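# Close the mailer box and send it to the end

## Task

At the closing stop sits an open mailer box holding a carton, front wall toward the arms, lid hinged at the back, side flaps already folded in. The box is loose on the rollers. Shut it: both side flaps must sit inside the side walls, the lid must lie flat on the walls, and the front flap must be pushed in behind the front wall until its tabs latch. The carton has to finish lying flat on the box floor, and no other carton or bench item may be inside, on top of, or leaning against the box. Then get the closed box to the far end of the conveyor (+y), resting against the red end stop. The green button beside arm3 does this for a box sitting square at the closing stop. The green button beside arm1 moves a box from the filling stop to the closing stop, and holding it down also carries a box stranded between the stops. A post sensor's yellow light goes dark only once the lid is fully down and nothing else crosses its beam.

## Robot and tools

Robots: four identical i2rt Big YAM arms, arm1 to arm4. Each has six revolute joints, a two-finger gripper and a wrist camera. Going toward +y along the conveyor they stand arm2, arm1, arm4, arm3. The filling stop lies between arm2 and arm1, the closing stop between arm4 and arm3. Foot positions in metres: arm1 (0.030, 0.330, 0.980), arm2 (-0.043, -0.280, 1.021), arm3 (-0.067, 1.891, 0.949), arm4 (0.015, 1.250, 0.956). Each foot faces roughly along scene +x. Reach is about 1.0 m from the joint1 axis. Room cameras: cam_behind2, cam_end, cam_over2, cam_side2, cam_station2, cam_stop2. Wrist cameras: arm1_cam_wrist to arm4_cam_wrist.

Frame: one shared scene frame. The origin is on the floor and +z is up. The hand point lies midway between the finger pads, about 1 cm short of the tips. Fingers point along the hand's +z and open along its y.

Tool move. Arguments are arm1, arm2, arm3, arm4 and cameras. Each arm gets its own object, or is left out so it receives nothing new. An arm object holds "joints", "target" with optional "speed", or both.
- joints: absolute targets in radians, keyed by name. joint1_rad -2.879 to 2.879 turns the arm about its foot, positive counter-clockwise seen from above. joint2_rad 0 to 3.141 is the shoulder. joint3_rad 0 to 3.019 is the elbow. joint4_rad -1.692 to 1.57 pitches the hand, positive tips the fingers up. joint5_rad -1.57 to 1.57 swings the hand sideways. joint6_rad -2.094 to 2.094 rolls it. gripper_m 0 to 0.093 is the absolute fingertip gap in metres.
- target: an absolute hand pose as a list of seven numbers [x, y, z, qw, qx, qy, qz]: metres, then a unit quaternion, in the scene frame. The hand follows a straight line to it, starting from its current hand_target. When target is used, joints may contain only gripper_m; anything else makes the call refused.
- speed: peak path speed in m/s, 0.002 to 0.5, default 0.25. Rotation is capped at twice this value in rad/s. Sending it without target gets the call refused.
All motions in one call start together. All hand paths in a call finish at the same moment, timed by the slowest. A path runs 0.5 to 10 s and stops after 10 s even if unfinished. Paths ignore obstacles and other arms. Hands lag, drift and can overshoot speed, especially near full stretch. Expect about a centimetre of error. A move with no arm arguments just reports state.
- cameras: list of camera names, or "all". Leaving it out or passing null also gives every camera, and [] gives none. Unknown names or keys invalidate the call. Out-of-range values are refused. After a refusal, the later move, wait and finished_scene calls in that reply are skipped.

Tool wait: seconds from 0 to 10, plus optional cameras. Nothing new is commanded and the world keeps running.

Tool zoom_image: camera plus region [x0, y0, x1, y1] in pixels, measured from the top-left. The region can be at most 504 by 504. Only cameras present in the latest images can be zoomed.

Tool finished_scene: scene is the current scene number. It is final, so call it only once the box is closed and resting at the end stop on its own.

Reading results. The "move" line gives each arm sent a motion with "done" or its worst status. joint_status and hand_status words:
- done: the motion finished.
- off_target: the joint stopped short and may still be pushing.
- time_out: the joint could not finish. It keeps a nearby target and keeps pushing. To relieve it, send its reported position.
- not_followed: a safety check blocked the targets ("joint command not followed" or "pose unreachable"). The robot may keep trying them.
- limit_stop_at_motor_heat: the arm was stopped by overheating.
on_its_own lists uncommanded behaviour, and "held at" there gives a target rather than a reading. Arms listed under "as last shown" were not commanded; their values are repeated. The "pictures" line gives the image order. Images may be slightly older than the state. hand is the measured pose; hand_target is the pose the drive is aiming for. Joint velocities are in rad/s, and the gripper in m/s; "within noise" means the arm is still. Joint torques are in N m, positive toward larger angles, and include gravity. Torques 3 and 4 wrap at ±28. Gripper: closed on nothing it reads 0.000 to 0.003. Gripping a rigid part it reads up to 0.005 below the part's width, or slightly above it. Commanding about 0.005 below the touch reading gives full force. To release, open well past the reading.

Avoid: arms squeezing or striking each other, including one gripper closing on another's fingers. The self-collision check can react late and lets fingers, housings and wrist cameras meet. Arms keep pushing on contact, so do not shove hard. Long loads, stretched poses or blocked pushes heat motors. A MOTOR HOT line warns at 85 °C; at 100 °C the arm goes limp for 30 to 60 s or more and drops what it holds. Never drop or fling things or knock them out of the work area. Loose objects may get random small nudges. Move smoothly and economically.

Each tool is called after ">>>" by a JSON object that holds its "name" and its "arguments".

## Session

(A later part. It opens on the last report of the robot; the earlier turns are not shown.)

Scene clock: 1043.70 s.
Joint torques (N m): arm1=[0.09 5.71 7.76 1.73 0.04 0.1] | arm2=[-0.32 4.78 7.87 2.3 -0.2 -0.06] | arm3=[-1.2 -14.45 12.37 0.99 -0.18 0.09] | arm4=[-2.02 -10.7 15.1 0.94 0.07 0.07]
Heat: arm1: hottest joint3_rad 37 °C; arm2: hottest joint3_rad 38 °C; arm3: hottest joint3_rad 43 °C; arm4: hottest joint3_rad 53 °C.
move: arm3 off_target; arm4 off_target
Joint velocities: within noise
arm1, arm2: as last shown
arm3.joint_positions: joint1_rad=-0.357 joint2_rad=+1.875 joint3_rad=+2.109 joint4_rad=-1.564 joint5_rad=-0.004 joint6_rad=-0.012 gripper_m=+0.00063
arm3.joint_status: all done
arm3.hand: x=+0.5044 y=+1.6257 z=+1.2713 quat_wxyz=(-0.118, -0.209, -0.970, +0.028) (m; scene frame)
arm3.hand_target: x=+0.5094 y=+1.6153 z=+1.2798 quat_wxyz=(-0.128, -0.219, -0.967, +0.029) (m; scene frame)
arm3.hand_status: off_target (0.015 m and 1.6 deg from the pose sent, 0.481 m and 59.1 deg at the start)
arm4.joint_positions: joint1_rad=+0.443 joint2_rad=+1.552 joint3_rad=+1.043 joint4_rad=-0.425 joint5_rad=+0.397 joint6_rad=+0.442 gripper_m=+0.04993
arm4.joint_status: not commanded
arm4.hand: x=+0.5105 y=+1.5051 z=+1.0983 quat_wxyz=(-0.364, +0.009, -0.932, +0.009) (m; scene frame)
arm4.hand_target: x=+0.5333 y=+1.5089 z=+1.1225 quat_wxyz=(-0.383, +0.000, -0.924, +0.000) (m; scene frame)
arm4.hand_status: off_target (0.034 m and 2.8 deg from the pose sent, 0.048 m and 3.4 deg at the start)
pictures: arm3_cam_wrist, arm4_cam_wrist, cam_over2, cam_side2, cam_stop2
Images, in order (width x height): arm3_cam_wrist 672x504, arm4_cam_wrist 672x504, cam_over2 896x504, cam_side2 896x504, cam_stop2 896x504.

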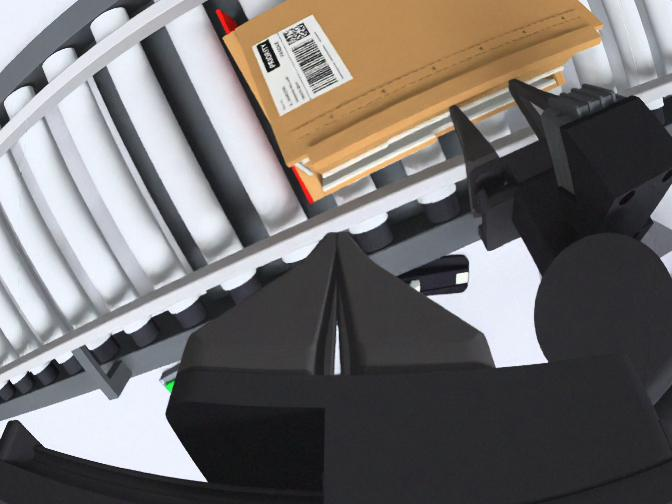

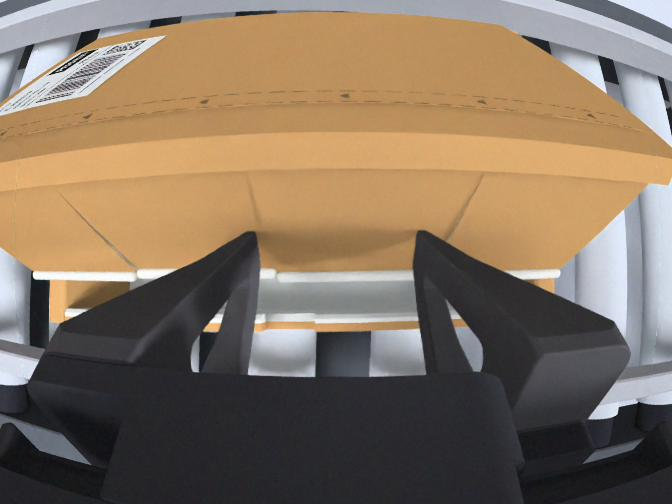

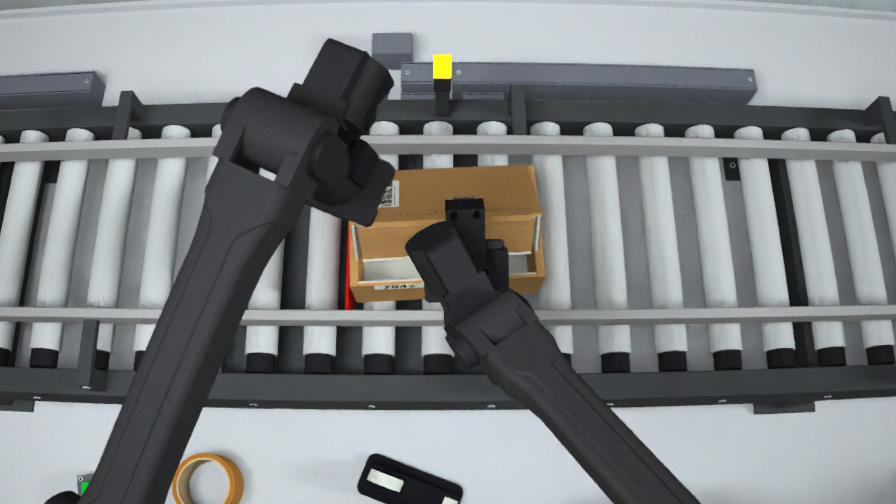

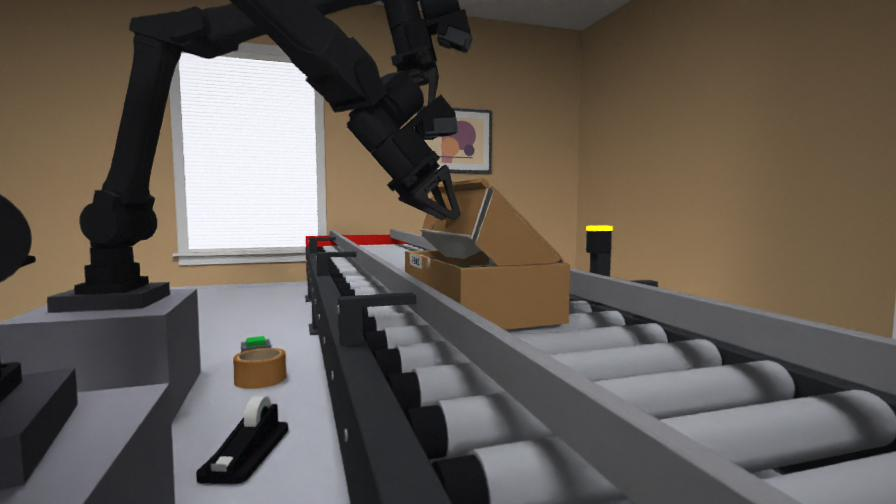

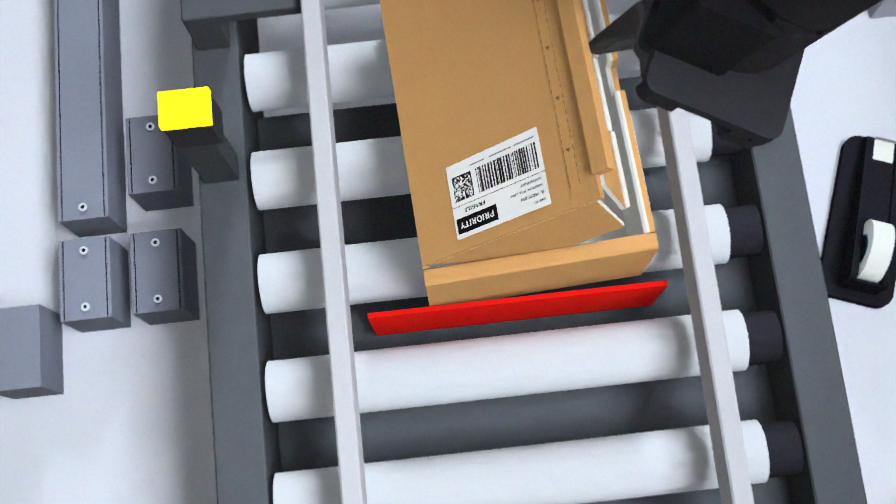

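>>> {"name": "move", "arguments": {"arm3": {"target": [0.556, 1.592, 1.15, 0.1273, 0.2188, 0.9669, -0.0288], "speed": 0.2}, "cameras": ["arm3_cam_wrist", "cam_side2", "cam_stop2", "cam_over2"]}}

Scene clock: 1096.60 s.
Joint torques (N m): arm1=[0.21 5.6 7.71 1.73 0.05 0.11] | arm2=[-0.32 4.66 7.87 2.35 -0.21 -0.05] | arm3=[-1.38 -17.08 10.15 1.99 -0.18 0.09] | arm4=[-2.02 -10.75 15.09 0.94 0.08 0.07]
Heat: arm1: hottest joint3_rad 37 °C; arm2: hottest joint3_rad 38 °C; arm3: hottest joint3_rad 52 °C; arm4: hottest joint3_rad 50 °C.
move: arm3 off_target
Joint velocities: within noise
arm1.joint_positions: joint1_rad=+0.141 joint2_rad=+0.424 joint3_rad=+1.369 joint4_rad=-1.152 joint5_rad=+0.141 joint6_rad=-0.395 gripper_m=+0.09396
arm1.joint_status: not commanded
arm1.hand: x=+0.1935 y=+0.3358 z=+1.5886 quat_wxyz=(-0.626, +0.190, -0.749, +0.104) (m; scene frame)
arm1.hand_target: x=+0.1892 y=+0.3347 z=+1.5990 quat_wxyz=(-0.636, +0.187, -0.742, +0.104) (m; scene frame)
arm1.hand_status: not commanded
arm2.joint_positions: joint1_rad=+0.016 joint2_rad=+0.445 joint3_rad=+1.415 joint4_rad=-1.206 joint5_rad=-0.131 joint6_rad=-0.177 gripper_m=+0.09396
arm2.joint_status: not commanded
arm2.hand: x=+0.1259 y=-0.2820 z=+1.6325 quat_wxyz=(-0.616, +0.065, -0.785, +0.032) (m; scene frame)
arm2.hand_target: x=+0.1212 y=-0.2816 z=+1.6411 quat_wxyz=(-0.624, +0.065, -0.778, +0.034) (m; scene frame)
arm2.hand_status: not commanded
arm3.joint_positions: joint1_rad=-0.357 joint2_rad=+2.001 joint3_rad=+1.981 joint4_rad=-1.309 joint5_rad=-0.004 joint6_rad=-0.011 gripper_m=+0.00063
arm3.joint_status: not commanded
arm3.hand: x=+0.5514 y=+1.6027 z=+1.1505 quat_wxyz=(-0.119, -0.210, -0.970, +0.028) (m; scene frame)
arm3.hand_target: x=+0.5557 y=+1.5922 z=+1.1501 quat_wxyz=(-0.127, -0.219, -0.967, +0.029) (m; scene frame)
arm3.hand_status: off_target (0.012 m and 1.5 deg from the pose sent, 0.136 m and 1.6 deg at the start)
arm4: as last shown
pictures: arm3_cam_wrist, cam_over2, cam_side2, cam_stop2
Images, in order (width x height): arm3_cam_wrist 672x504, cam_over2 896x504, cam_side2 896x504, cam_stop2 896x504.

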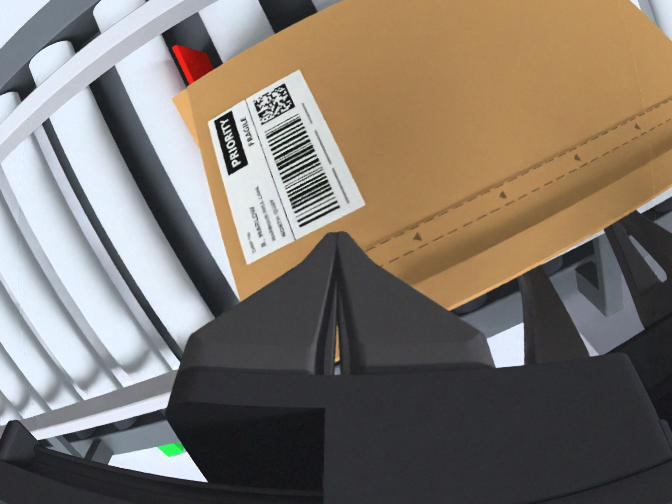

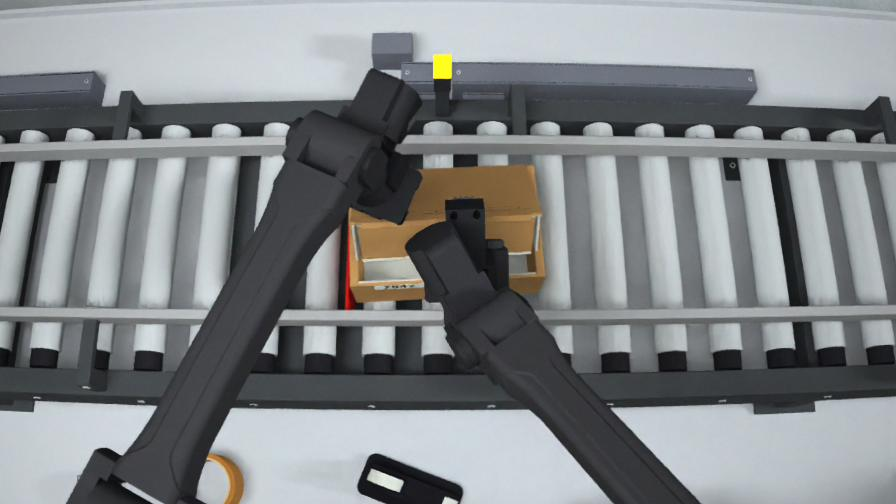

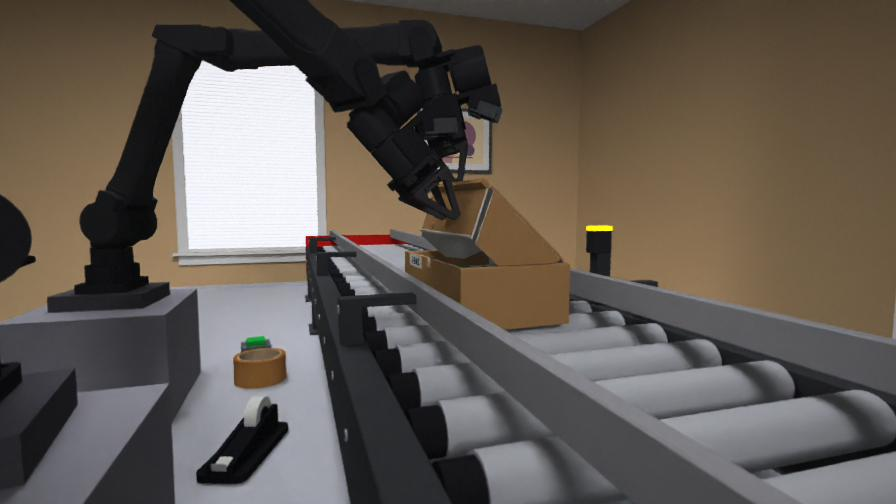

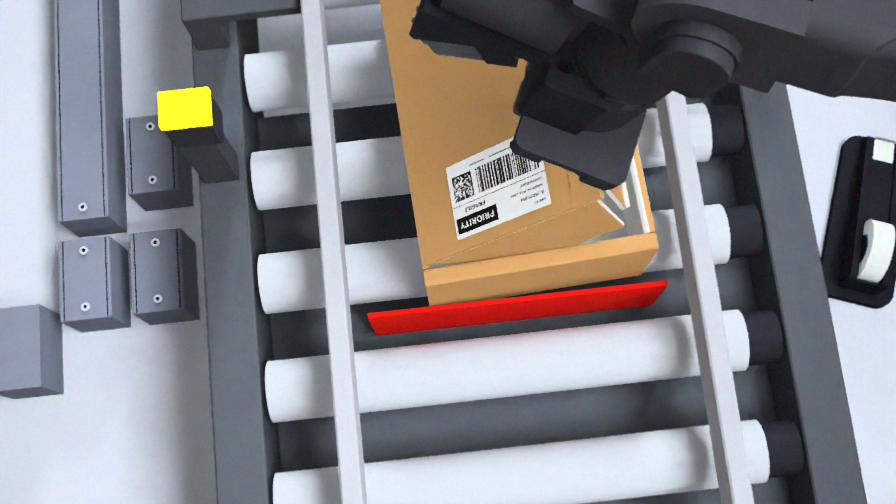

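>>> {"name": "move", "arguments": {"arm3": {"target": [0.562, 1.59, 1.114, 0.1273, 0.2188, 0.9669, -0.0288], "speed": 0.12}, "cameras": ["arm3_cam_wrist", "cam_side2"]}}

>>> {"name": "zoom_image", "arguments": {"camera": "cam_side2", "region": [390, 130, 600, 280]}}

Scene clock: 1128.03 s.
Joint torques (N m): arm1=[0.21 5.6 7.75 1.81 0.02 0.11] | arm2=[-0.32 4.72 7.87 2.33 -0.21 -0.05] | arm3=[-1.38 -16.38 9.26 2.04 -0.15 0.09] | arm4=[-1.96 -10.7 15.1 0.94 0.08 0.07]
Heat: arm1: hottest joint3_rad 37 °C; arm2: hottest joint3_rad 38 °C; arm3: hottest joint3_rad 49 °C; arm4: hottest joint3_rad 50 °C.
move: arm3 off_target
Joint velocities: within noise
arm1, arm2, arm4: as last shown
arm3.joint_positions: joint1_rad=-0.357 joint2_rad=+2.014 joint3_rad=+1.941 joint4_rad=-1.230 joint5_rad=-0.004 joint6_rad=-0.009 gripper_m=+0.00063
arm3.joint_status: not commanded
arm3.hand: x=+0.5599 y=+1.5986 z=+1.1287 quat_wxyz=(-0.131, -0.210, -0.968, +0.031) (m; scene frame)
arm3.hand_target: x=+0.5617 y=+1.5903 z=+1.1141 quat_wxyz=(-0.127, -0.219, -0.967, +0.029) (m; scene frame)
arm3.hand_status: off_target (0.017 m and 1.1 deg from the pose sent, 0.040 m and 1.5 deg at the start)
arm4.joint_positions: joint1_rad=+0.443 joint2_rad=+1.552 joint3_rad=+1.043 joint4_rad=-0.425 joint5_rad=+0.397 joint6_rad=+0.441 gripper_m=+0.04993
arm4.hand: x=+0.5105 y=+1.5051 z=+1.0983 quat_wxyz=(-0.364, +0.009, -0.931, +0.009) (m; scene frame)
pictures: arm3_cam_wrist, cam_side2
Images, in order (width x height): arm3_cam_wrist 672x504, cam_side2 896x504.

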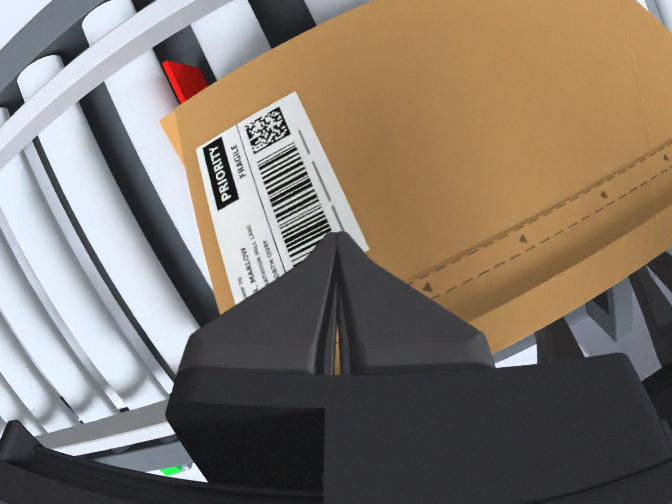

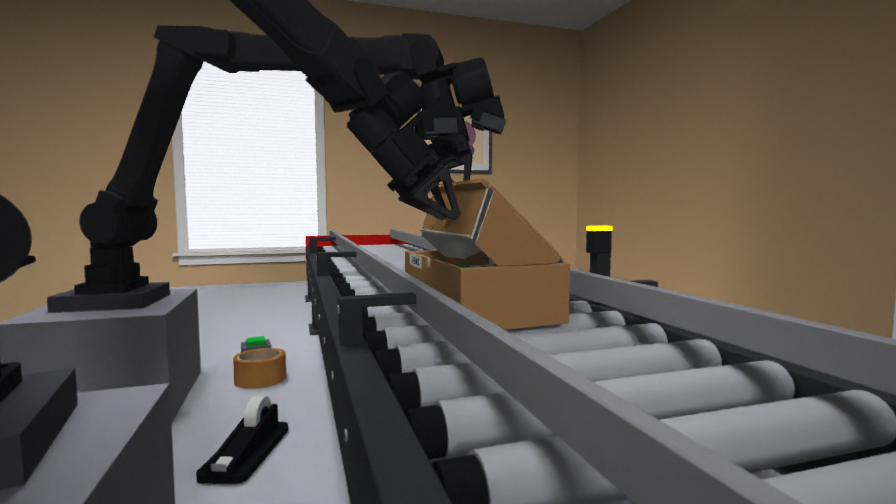

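Scaled by 2.400 from the camera's 896x504 image, which has a finer 1280x720 frame.

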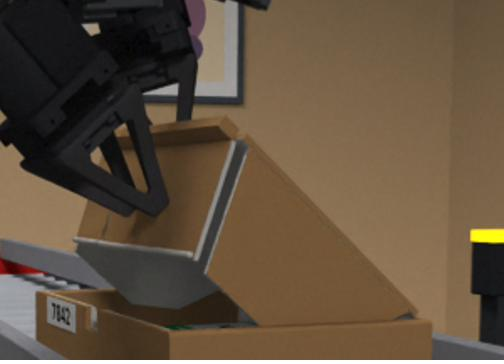

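>>> {"name": "move", "arguments": {"arm4": {"target": [0.526, 1.51, 1.092, 0.3827, 0.0, 0.9239, 0.0], "speed": 0.1}, "cameras": ["arm4_cam_wrist", "cam_side2"]}}

Scene clock: 1147.93 s.
Joint torques (N m): arm1=[0.15 5.48 7.82 1.8 0.03 0.09] | arm2=[-0.26 4.78 7.86 2.32 -0.2 -0.05] | arm3=[-1.08 -16.21 9.25 2.07 -0.16 0.09] | arm4=[-1.26 -10.64 9.78 1.74 0.26 0.16]
Heat: arm1: hottest joint3_rad 37 °C; arm2: hottest joint3_rad 38 °C; arm3: hottest joint3_rad 49 °C; arm4: hottest joint3_rad 50 °C.
move: arm4 done
Joint velocities: within noise
arm1, arm2, arm3: as last shown
arm3.hand_target: x=+0.5616 y=+1.5903 z=+1.1141 quat_wxyz=(-0.127, -0.219, -0.967, +0.029) (m; scene frame)
arm4.joint_positions: joint1_rad=+0.443 joint2_rad=+1.574 joint3_rad=+1.043 joint4_rad=-0.365 joint5_rad=+0.398 joint6_rad=+0.441 gripper_m=+0.04993
arm4.joint_status: not commanded
arm4.hand: x=+0.5198 y=+1.5111 z=+1.0949 quat_wxyz=(-0.378, +0.005, -0.926, +0.000) (m; scene frame)
arm4.hand_target: x=+0.5259 y=+1.5099 z=+1.0921 quat_wxyz=(-0.383, +0.000, -0.924, +0.000) (m; scene frame)
arm4.hand_status: done (0.007 m and 0.8 deg from the pose sent, 0.017 m and 2.8 deg at the start)
pictures: arm4_cam_wrist, cam_side2
Images, in order (width x height): arm4_cam_wrist 672x504, cam_side2 896x504.

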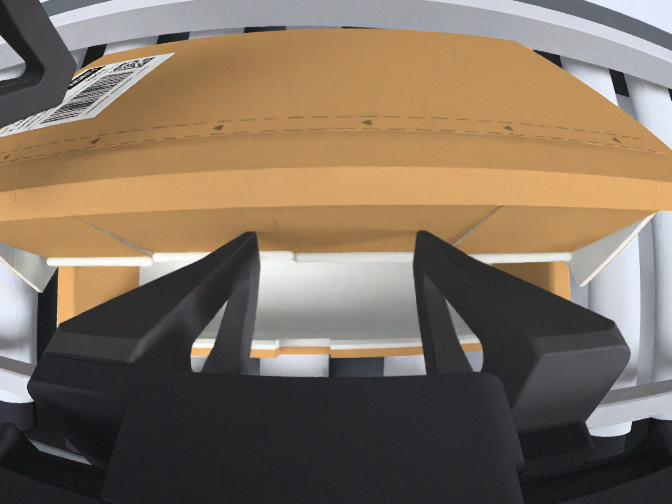

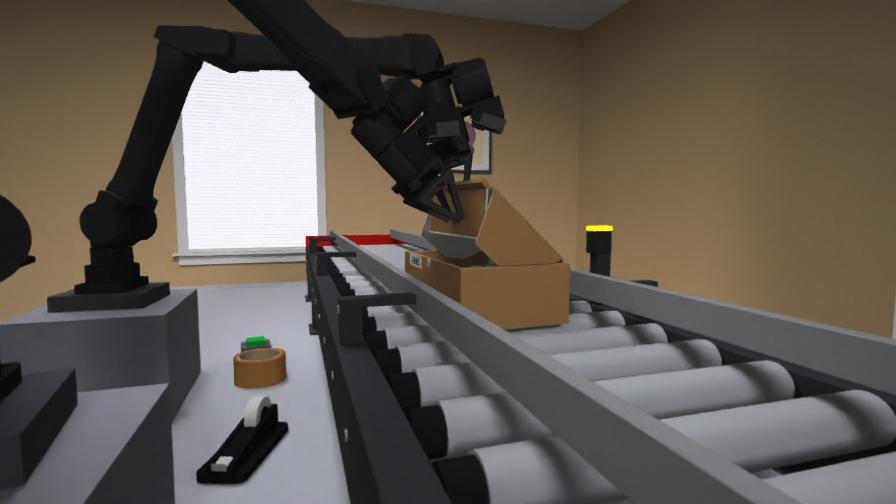

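>>> {"name": "zoom_image", "arguments": {"camera": "cam_side2", "region": [390, 130, 600, 280]}}

>>> {"name": "zoom_image", "arguments": {"camera": "arm4_cam_wrist", "region": [0, 100, 672, 400]}}

Scaled by 2.400 from the camera's 896x504 image, which has a finer 1280x720 frame.

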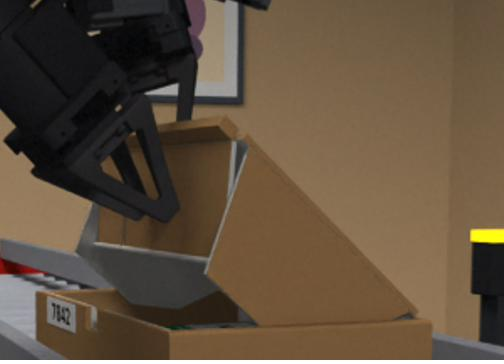

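Region (0, 100, 672, 400) is 672x300 pixels. A region can be at most 504 by 504 pixels.

>>> {"name": "move", "arguments": {"arm3": {"target": [0.551, 1.59, 1.098, 0.1273, 0.2188, 0.9669, -0.0288], "speed": 0.06}, "arm4": {"target": [0.525, 1.511, 1.076, 0.3827, 0.0, 0.9239, 0.0], "speed": 0.06}, "cameras": ["arm4_cam_wrist", "cam_side2", "cam_stop2"]}}

>>> {"name": "zoom_image", "arguments": {"camera": "cam_side2", "region": [390, 130, 600, 280]}}

Scene clock: 1175.87 s.
Joint torques (N m): arm1=[0.15 5.66 7.75 1.7 0.04 0.11] | arm2=[-0.38 4.72 7.86 2.32 -0.21 -0.05] | arm3=[-1.79 -17.96 8.17 1.76 -0.13 0.01] | arm4=[-1.03 -11.05 9.46 1.74 0.31 0.18]
Heat: arm1: hottest joint3_rad 38 °C; arm2: hottest joint3_rad 38 °C; arm3: hottest joint3_rad 49 °C; arm4: hottest joint3_rad 48 °C.
move: arm3 off_target; arm4 done
Joint velocities: within noise
arm1, arm2: as last shown
arm3.joint_positions: joint1_rad=-0.358 joint2_rad=+2.014 joint3_rad=+1.876 joint4_rad=-1.167 joint5_rad=-0.007 joint6_rad=-0.009 gripper_m=+0.00063
arm3.joint_status: not commanded
arm3.hand: x=+0.5570 y=+1.5997 z=+1.1041 quat_wxyz=(-0.130, -0.211, -0.968, +0.030) (m; scene frame)
arm3.hand_target: x=+0.5509 y=+1.5901 z=+1.0979 quat_wxyz=(-0.127, -0.219, -0.967, +0.029) (m; scene frame)
arm3.hand_status: off_target (0.013 m and 1.0 deg from the pose sent, 0.033 m and 1.1 deg at the start)
arm4.joint_positions: joint1_rad=+0.443 joint2_rad=+1.600 joint3_rad=+1.023 joint4_rad=-0.323 joint5_rad=+0.399 joint6_rad=+0.441 gripper_m=+0.04993
arm4.joint_status: not commanded
arm4.hand: x=+0.5200 y=+1.5111 z=+1.0779 quat_wxyz=(-0.377, +0.006, -0.926, +0.001) (m; scene frame)
arm4.hand_target: x=+0.5249 y=+1.5109 z=+1.0760 quat_wxyz=(-0.383, +0.000, -0.924, +0.000) (m; scene frame)
arm4.hand_status: done (0.005 m and 0.9 deg from the pose sent, 0.020 m and 0.8 deg at the start)
pictures: arm4_cam_wrist, cam_side2, cam_stop2
Images, in order (width x height): arm4_cam_wrist 672x504, cam_side2 896x504, cam_stop2 896x504.

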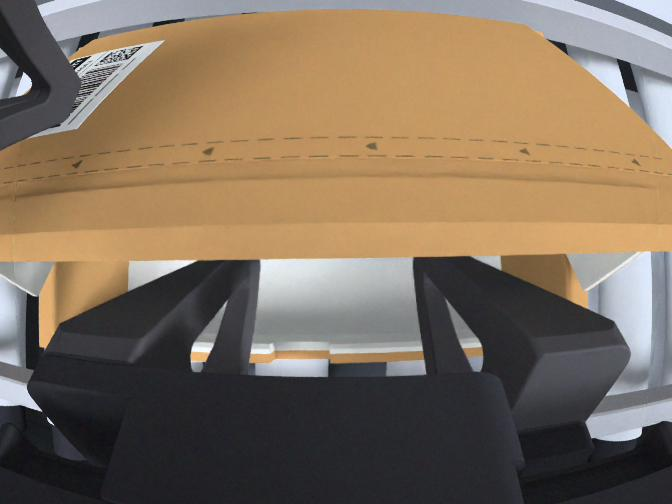

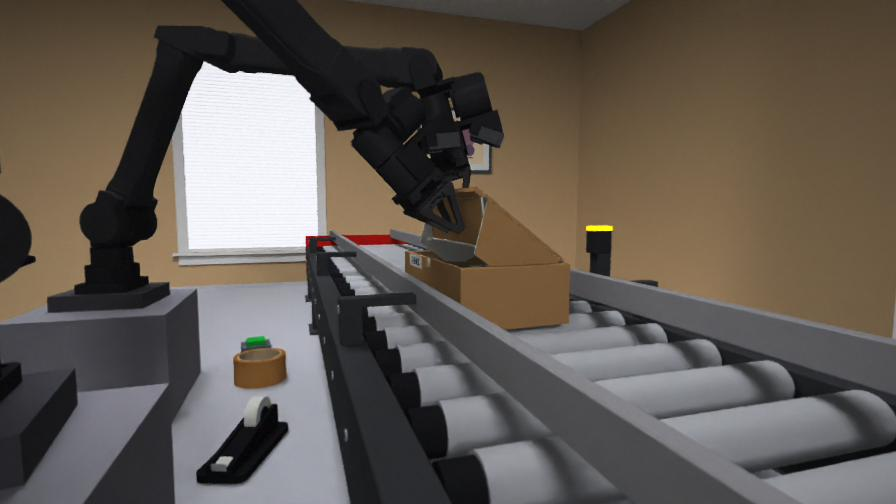

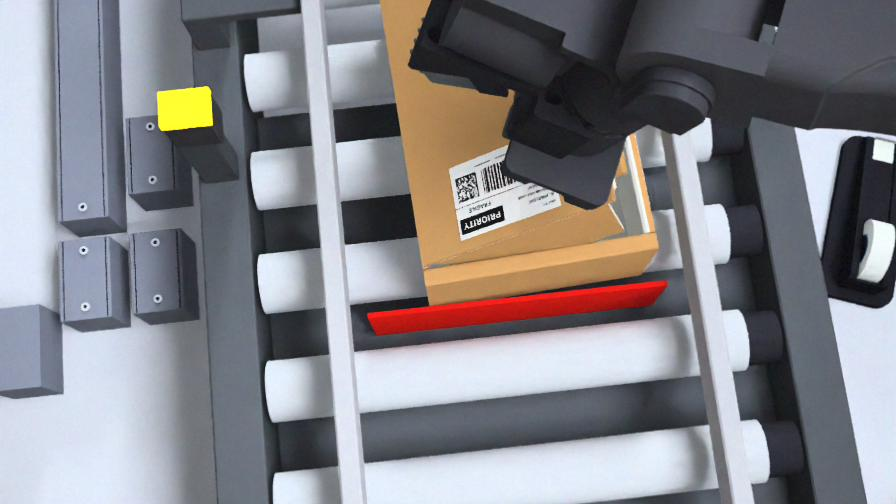

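Scaled by 2.400 from the camera's 896x504 image, which has a finer 1280x720 frame.

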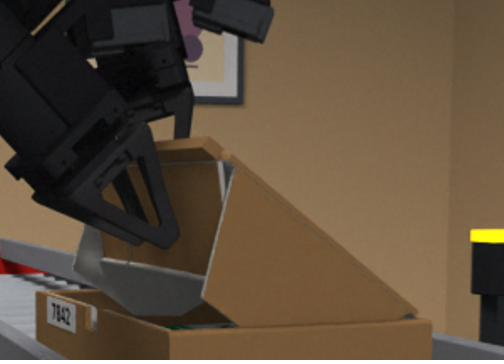

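>>> {"name": "move", "arguments": {"arm3": {"target": [0.535, 1.59, 1.082, 0.1273, 0.2188, 0.9669, -0.0288], "speed": 0.06}, "arm4": {"target": [0.521, 1.511, 1.056, 0.3827, 0.0, 0.9239, 0.0], "speed": 0.06}, "cameras": ["arm4_cam_wrist", "arm3_cam_wrist", "cam_side2", "cam_stop2"]}}

>>> {"name": "zoom_image", "arguments": {"camera": "cam_side2", "region": [390, 130, 600, 280]}}

Scene clock: 1197.97 s.
Joint torques (N m): arm1=[0.21 5.42 7.73 1.74 0.05 0.09] | arm2=[-0.26 4.72 7.84 2.32 -0.2 -0.05] | arm3=[-1.9 -18.14 7.57 1.42 -0.06 -0.06] | arm4=[-0.67 -11.16 9.52 1.91 0.38 0.22]
Heat: arm1: hottest joint3_rad 38 °C; arm2: hottest joint3_rad 38 °C; arm3: hottest joint3_rad 47 °C; arm4: hottest joint3_rad 48 °C.
move: arm3 off_target; arm4 done
Joint velocities: within noise
arm1, arm2: as last shown
arm3.joint_positions: joint1_rad=-0.365 joint2_rad=+1.987 joint3_rad=+1.791 joint4_rad=-1.095 joint5_rad=-0.011 joint6_rad=-0.013 gripper_m=+0.00063
arm3.joint_status: not commanded
arm3.hand: x=+0.5473 y=+1.5996 z=+1.0893 quat_wxyz=(-0.138, -0.211, -0.967, +0.030) (m; scene frame)
arm3.hand_target: x=+0.5351 y=+1.5901 z=+1.0822 quat_wxyz=(-0.127, -0.219, -0.967, +0.029) (m; scene frame)
arm3.hand_status: off_target (0.017 m and 1.5 deg from the pose sent, 0.033 m and 1.0 deg at the start)
arm4.joint_positions: joint1_rad=+0.443 joint2_rad=+1.626 joint3_rad=+0.986 joint4_rad=-0.272 joint5_rad=+0.400 joint6_rad=+0.441 gripper_m=+0.04993
arm4.joint_status: not commanded
arm4.hand: x=+0.5150 y=+1.5074 z=+1.0539 quat_wxyz=(-0.372, +0.007, -0.928, +0.005) (m; scene frame)
arm4.hand_target: x=+0.5209 y=+1.5109 z=+1.0561 quat_wxyz=(-0.383, +0.000, -0.924, +0.000) (m; scene frame)
arm4.hand_status: done (0.007 m and 1.6 deg from the pose sent, 0.022 m and 0.9 deg at the start)
pictures: arm3_cam_wrist, arm4_cam_wrist, cam_side2, cam_stop2
Images, in order (width x height): arm3_cam_wrist 672x504, arm4_cam_wrist 672x504, cam_side2 896x504, cam_stop2 896x504.

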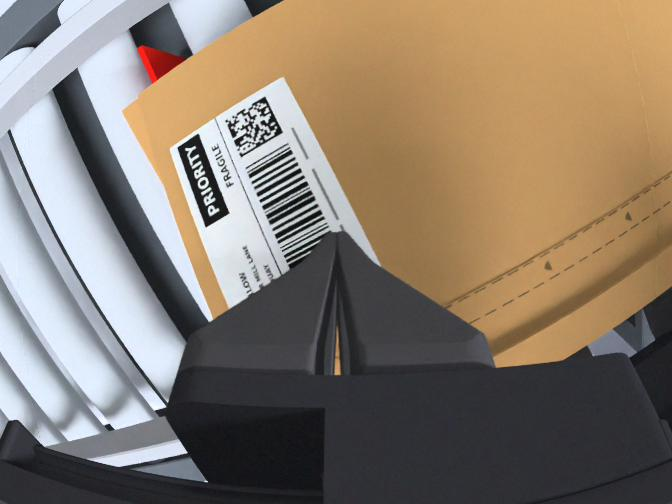

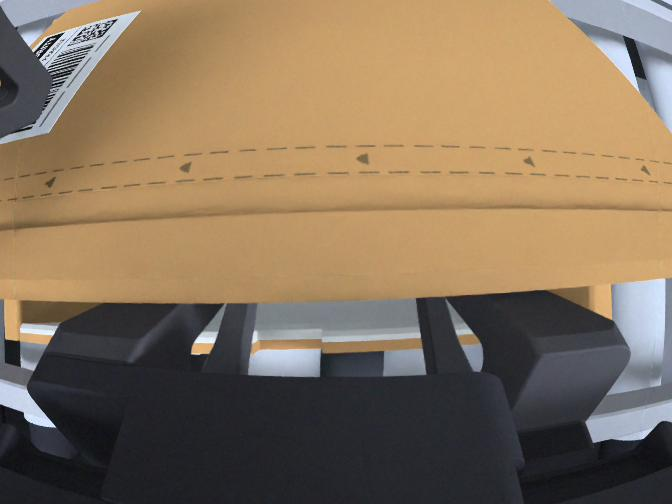

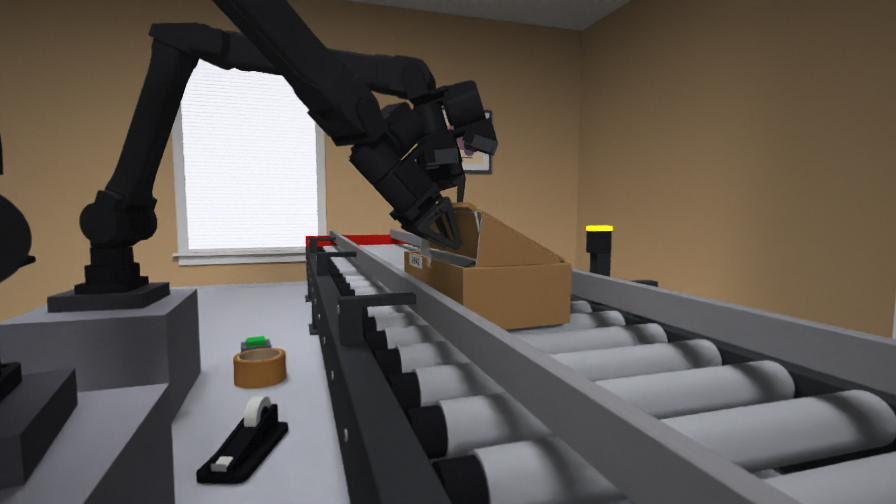

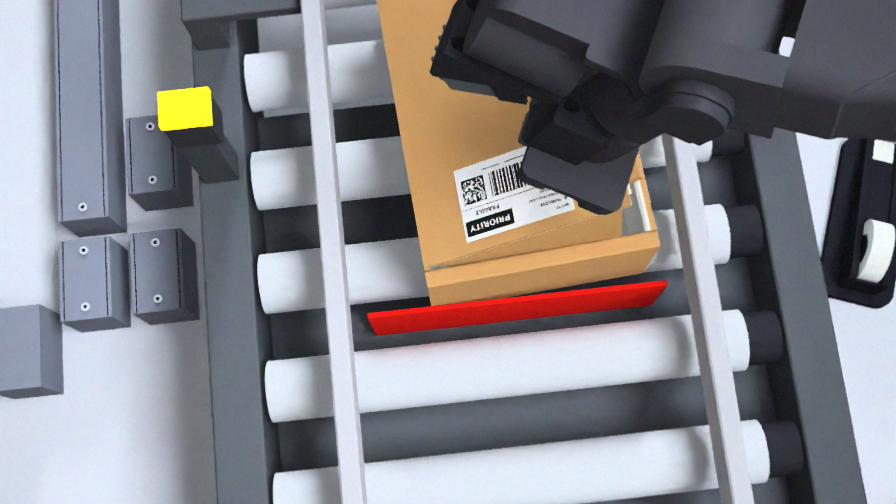

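Scaled by 2.400 from the camera's 896x504 image, which has a finer 1280x720 frame.

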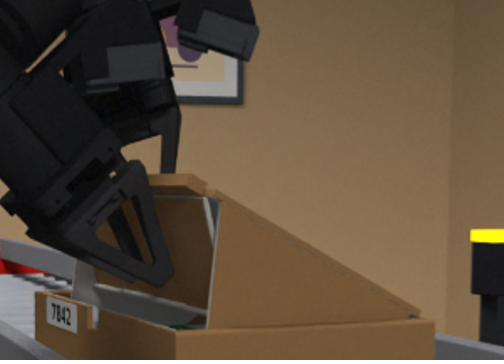

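>>> {"name": "move", "arguments": {"arm3": {"target": [0.52, 1.59, 1.064, 0.1273, 0.2188, 0.9669, -0.0288], "speed": 0.06}, "arm4": {"target": [0.512, 1.511, 1.06, 0.3827, 0.0, 0.9239, 0.0], "speed": 0.06}, "cameras": ["arm4_cam_wrist", "arm3_cam_wrist", "cam_side2", "cam_stop2"]}}

>>> {"name": "zoom_image", "arguments": {"camera": "cam_side2", "region": [390, 130, 600, 280]}}

Scene clock: 1213.43 s.
Joint torques (N m): arm1=[-0.09 5.66 7.75 1.76 0.01 0.11] | arm2=[-0.26 4.72 7.86 2.3 -0.2 -0.05] | arm3=[-2.08 -16.73 6.98 1.22 0.03 -0.09] | arm4=[-0.15 -12.81 9.72 1.48 0.43 0.31]
Heat: arm1: hottest joint3_rad 38 °C; arm2: hottest joint3_rad 38 °C; arm3: hottest joint3_rad 45 °C; arm4: hottest joint3_rad 47 °C.
move: arm3 off_target; arm4 off_target
Joint velocities: within noise
arm1, arm2: as last shown
arm3.joint_positions: joint1_rad=-0.371 joint2_rad=+1.953 joint3_rad=+1.713 joint4_rad=-1.028 joint5_rad=-0.017 joint6_rad=-0.021 gripper_m=+0.00063
arm3.joint_status: not commanded
arm3.hand: x=+0.5377 y=+1.6009 z=+1.0818 quat_wxyz=(-0.149, -0.209, -0.966, +0.031) (m; scene frame)
arm3.hand_target: x=+0.5202 y=+1.5906 z=+1.0643 quat_wxyz=(-0.127, -0.219, -0.967, +0.028) (m; scene frame)
arm3.hand_status: off_target (0.027 m and 2.8 deg from the pose sent, 0.038 m and 1.5 deg at the start)
arm4.joint_positions: joint1_rad=+0.447 joint2_rad=+1.626 joint3_rad=+0.965 joint4_rad=-0.272 joint5_rad=+0.405 joint6_rad=+0.442 gripper_m=+0.04993
arm4.joint_status: not commanded
arm4.hand: x=+0.5071 y=+1.5038 z=+1.0448 quat_wxyz=(-0.366, +0.010, -0.931, +0.012) (m; scene frame)
arm4.hand_target: x=+0.5118 y=+1.5108 z=+1.0600 quat_wxyz=(-0.382, +0.000, -0.924, +0.000) (m; scene frame)
arm4.hand_status: off_target (0.018 m and 2.8 deg from the pose sent, 0.008 m and 1.6 deg at the start)
pictures: arm3_cam_wrist, arm4_cam_wrist, cam_side2, cam_stop2
Images, in order (width x height): arm3_cam_wrist 672x504, arm4_cam_wrist 672x504, cam_side2 896x504, cam_stop2 896x504.

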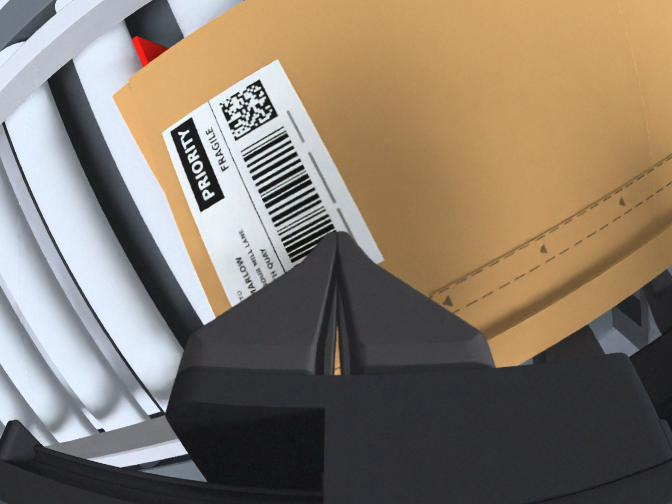

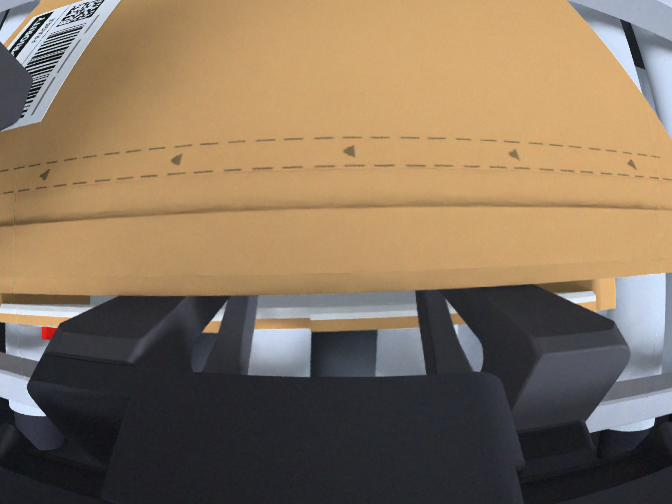

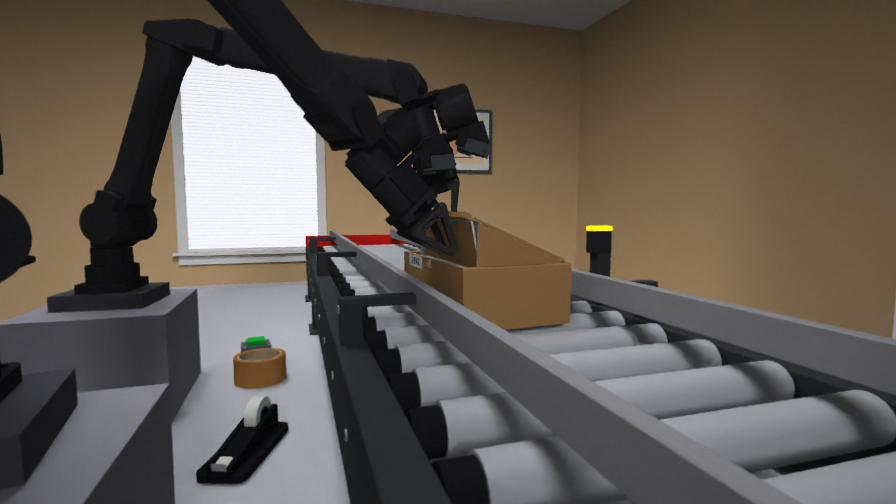

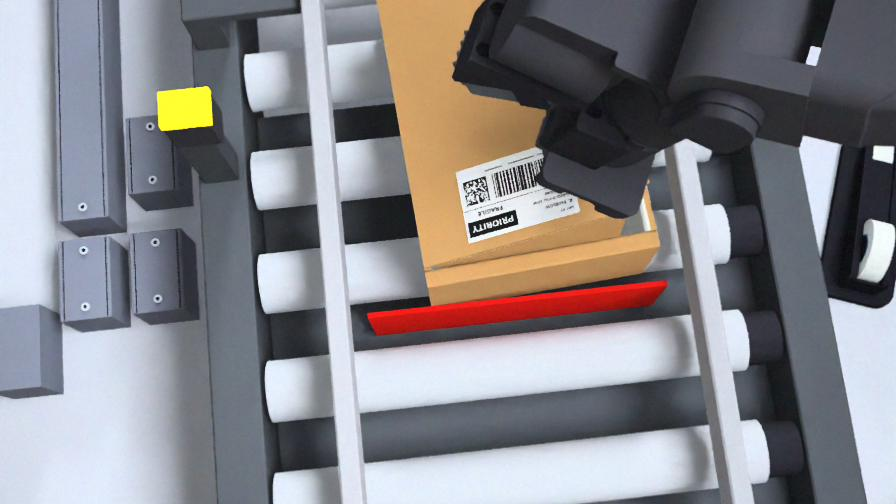

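Scaled by 2.400 from the camera's 896x504 image, which has a finer 1280x720 frame.

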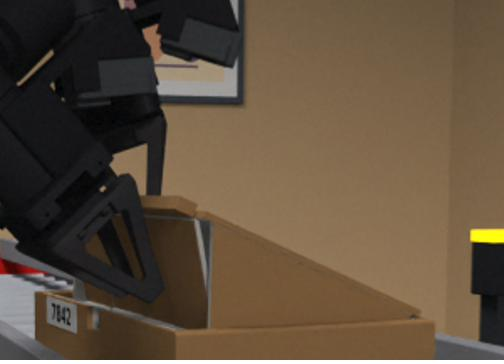

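>>> {"name": "move", "arguments": {"arm3": {"target": [0.51, 1.59, 1.048, 0.1273, 0.2188, 0.9669, -0.0288], "speed": 0.06}, "arm4": {"target": [0.512, 1.511, 1.078, 0.3827, 0.0, 0.9239, 0.0], "speed": 0.06}, "cameras": ["arm4_cam_wrist", "arm3_cam_wrist", "cam_side2", "cam_stop2"]}}

>>> {"name": "zoom_image", "arguments": {"camera": "cam_side2", "region": [390, 130, 600, 280]}}

Scene clock: 1234.03 s.
Joint torques (N m): arm1=[0.15 5.66 7.76 1.73 0.05 0.11] | arm2=[-0.32 4.72 7.87 2.32 -0.21 -0.05] | arm3=[-2.43 -15.79 6.49 1.05 0.09 -0.07] | arm4=[-0.38 -13.68 11.52 1.21 0.42 0.31]
Heat: arm1: hottest joint3_rad 38 °C; arm2: hottest joint3_rad 38 °C; arm3: hottest joint3_rad 44 °C; arm4: hottest joint3_rad 45 °C.
move: arm3 off_target; arm4 off_target
Joint velocities: within noise
arm1, arm2: as last shown
arm3.joint_positions: joint1_rad=-0.375 joint2_rad=+1.931 joint3_rad=+1.661 joint4_rad=-0.974 joint5_rad=-0.021 joint6_rad=-0.028 gripper_m=+0.00063
arm3.joint_status: not commanded
arm3.hand: x=+0.5327 y=+1.6013 z=+1.0763 quat_wxyz=(-0.161, -0.207, -0.965, +0.032) (m; scene frame)
arm3.hand_target: x=+0.5100 y=+1.5910 z=+1.0489 quat_wxyz=(-0.127, -0.219, -0.967, +0.028) (m; scene frame)
arm3.hand_status: off_target (0.038 m and 4.1 deg from the pose sent, 0.045 m and 2.8 deg at the start)
arm4.joint_positions: joint1_rad=+0.449 joint2_rad=+1.609 joint3_rad=+0.965 joint4_rad=-0.315 joint5_rad=+0.405 joint6_rad=+0.442 gripper_m=+0.04993
arm4.joint_status: not commanded
arm4.hand: x=+0.5004 y=+1.5009 z=+1.0478 quat_wxyz=(-0.355, +0.014, -0.934, +0.018) (m; scene frame)
arm4.hand_target: x=+0.5112 y=+1.5105 z=+1.0781 quat_wxyz=(-0.383, +0.000, -0.924, +0.000) (m; scene frame)
arm4.hand_status: off_target (0.034 m and 4.2 deg from the pose sent, 0.034 m and 2.8 deg at the start)
pictures: arm3_cam_wrist, arm4_cam_wrist, cam_side2, cam_stop2
Images, in order (width x height): arm3_cam_wrist 672x504, arm4_cam_wrist 672x504, cam_side2 896x504, cam_stop2 896x504.

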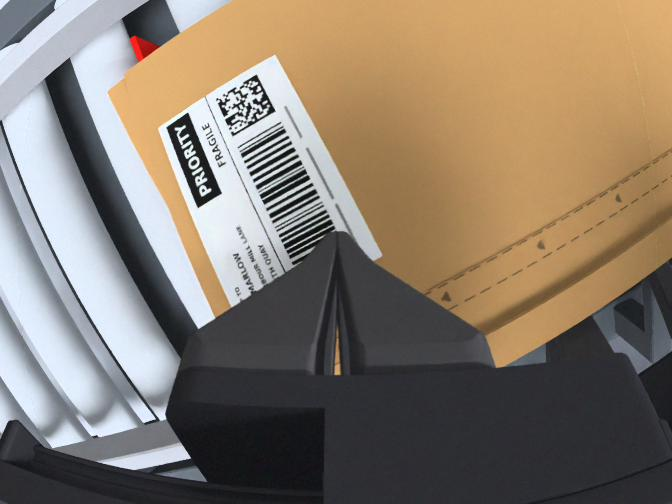

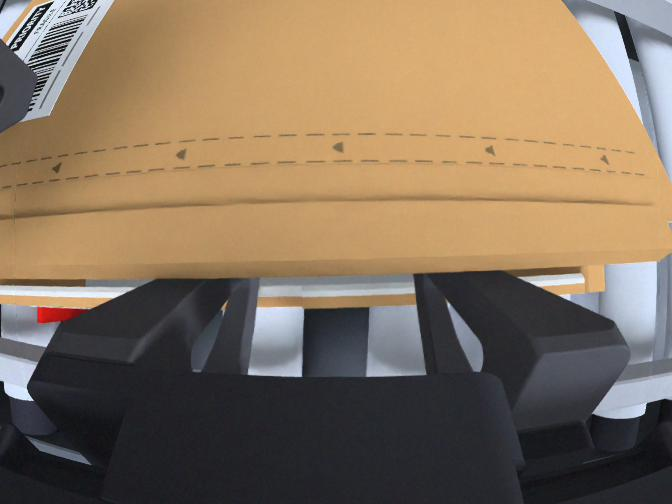

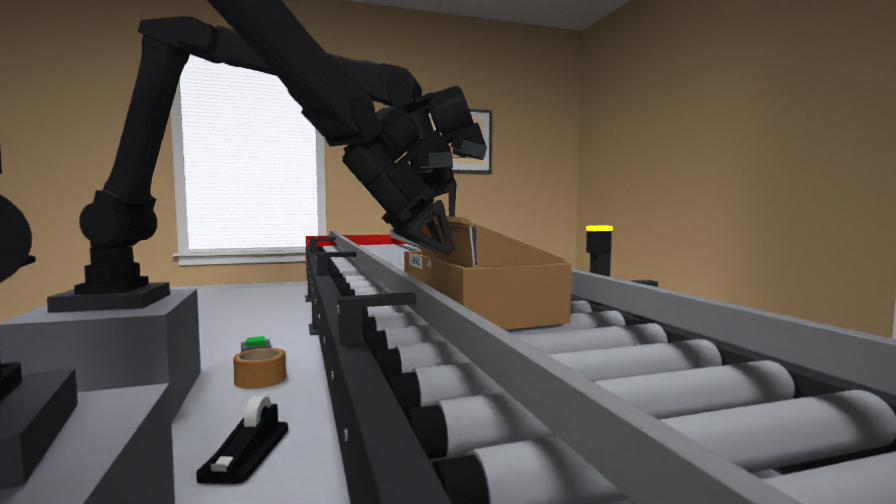

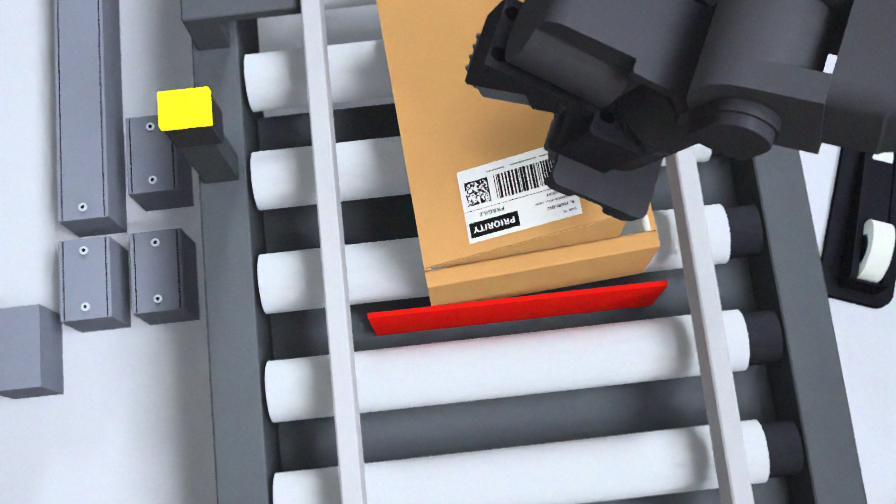

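Scaled by 2.400 from the camera's 896x504 image, which has a finer 1280x720 frame.

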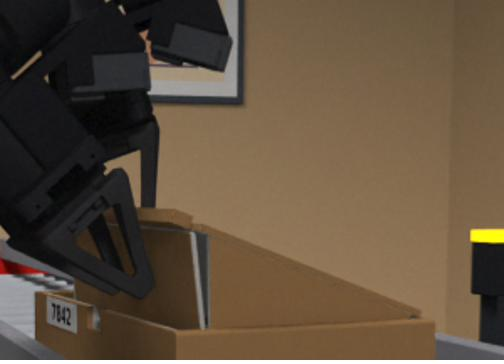

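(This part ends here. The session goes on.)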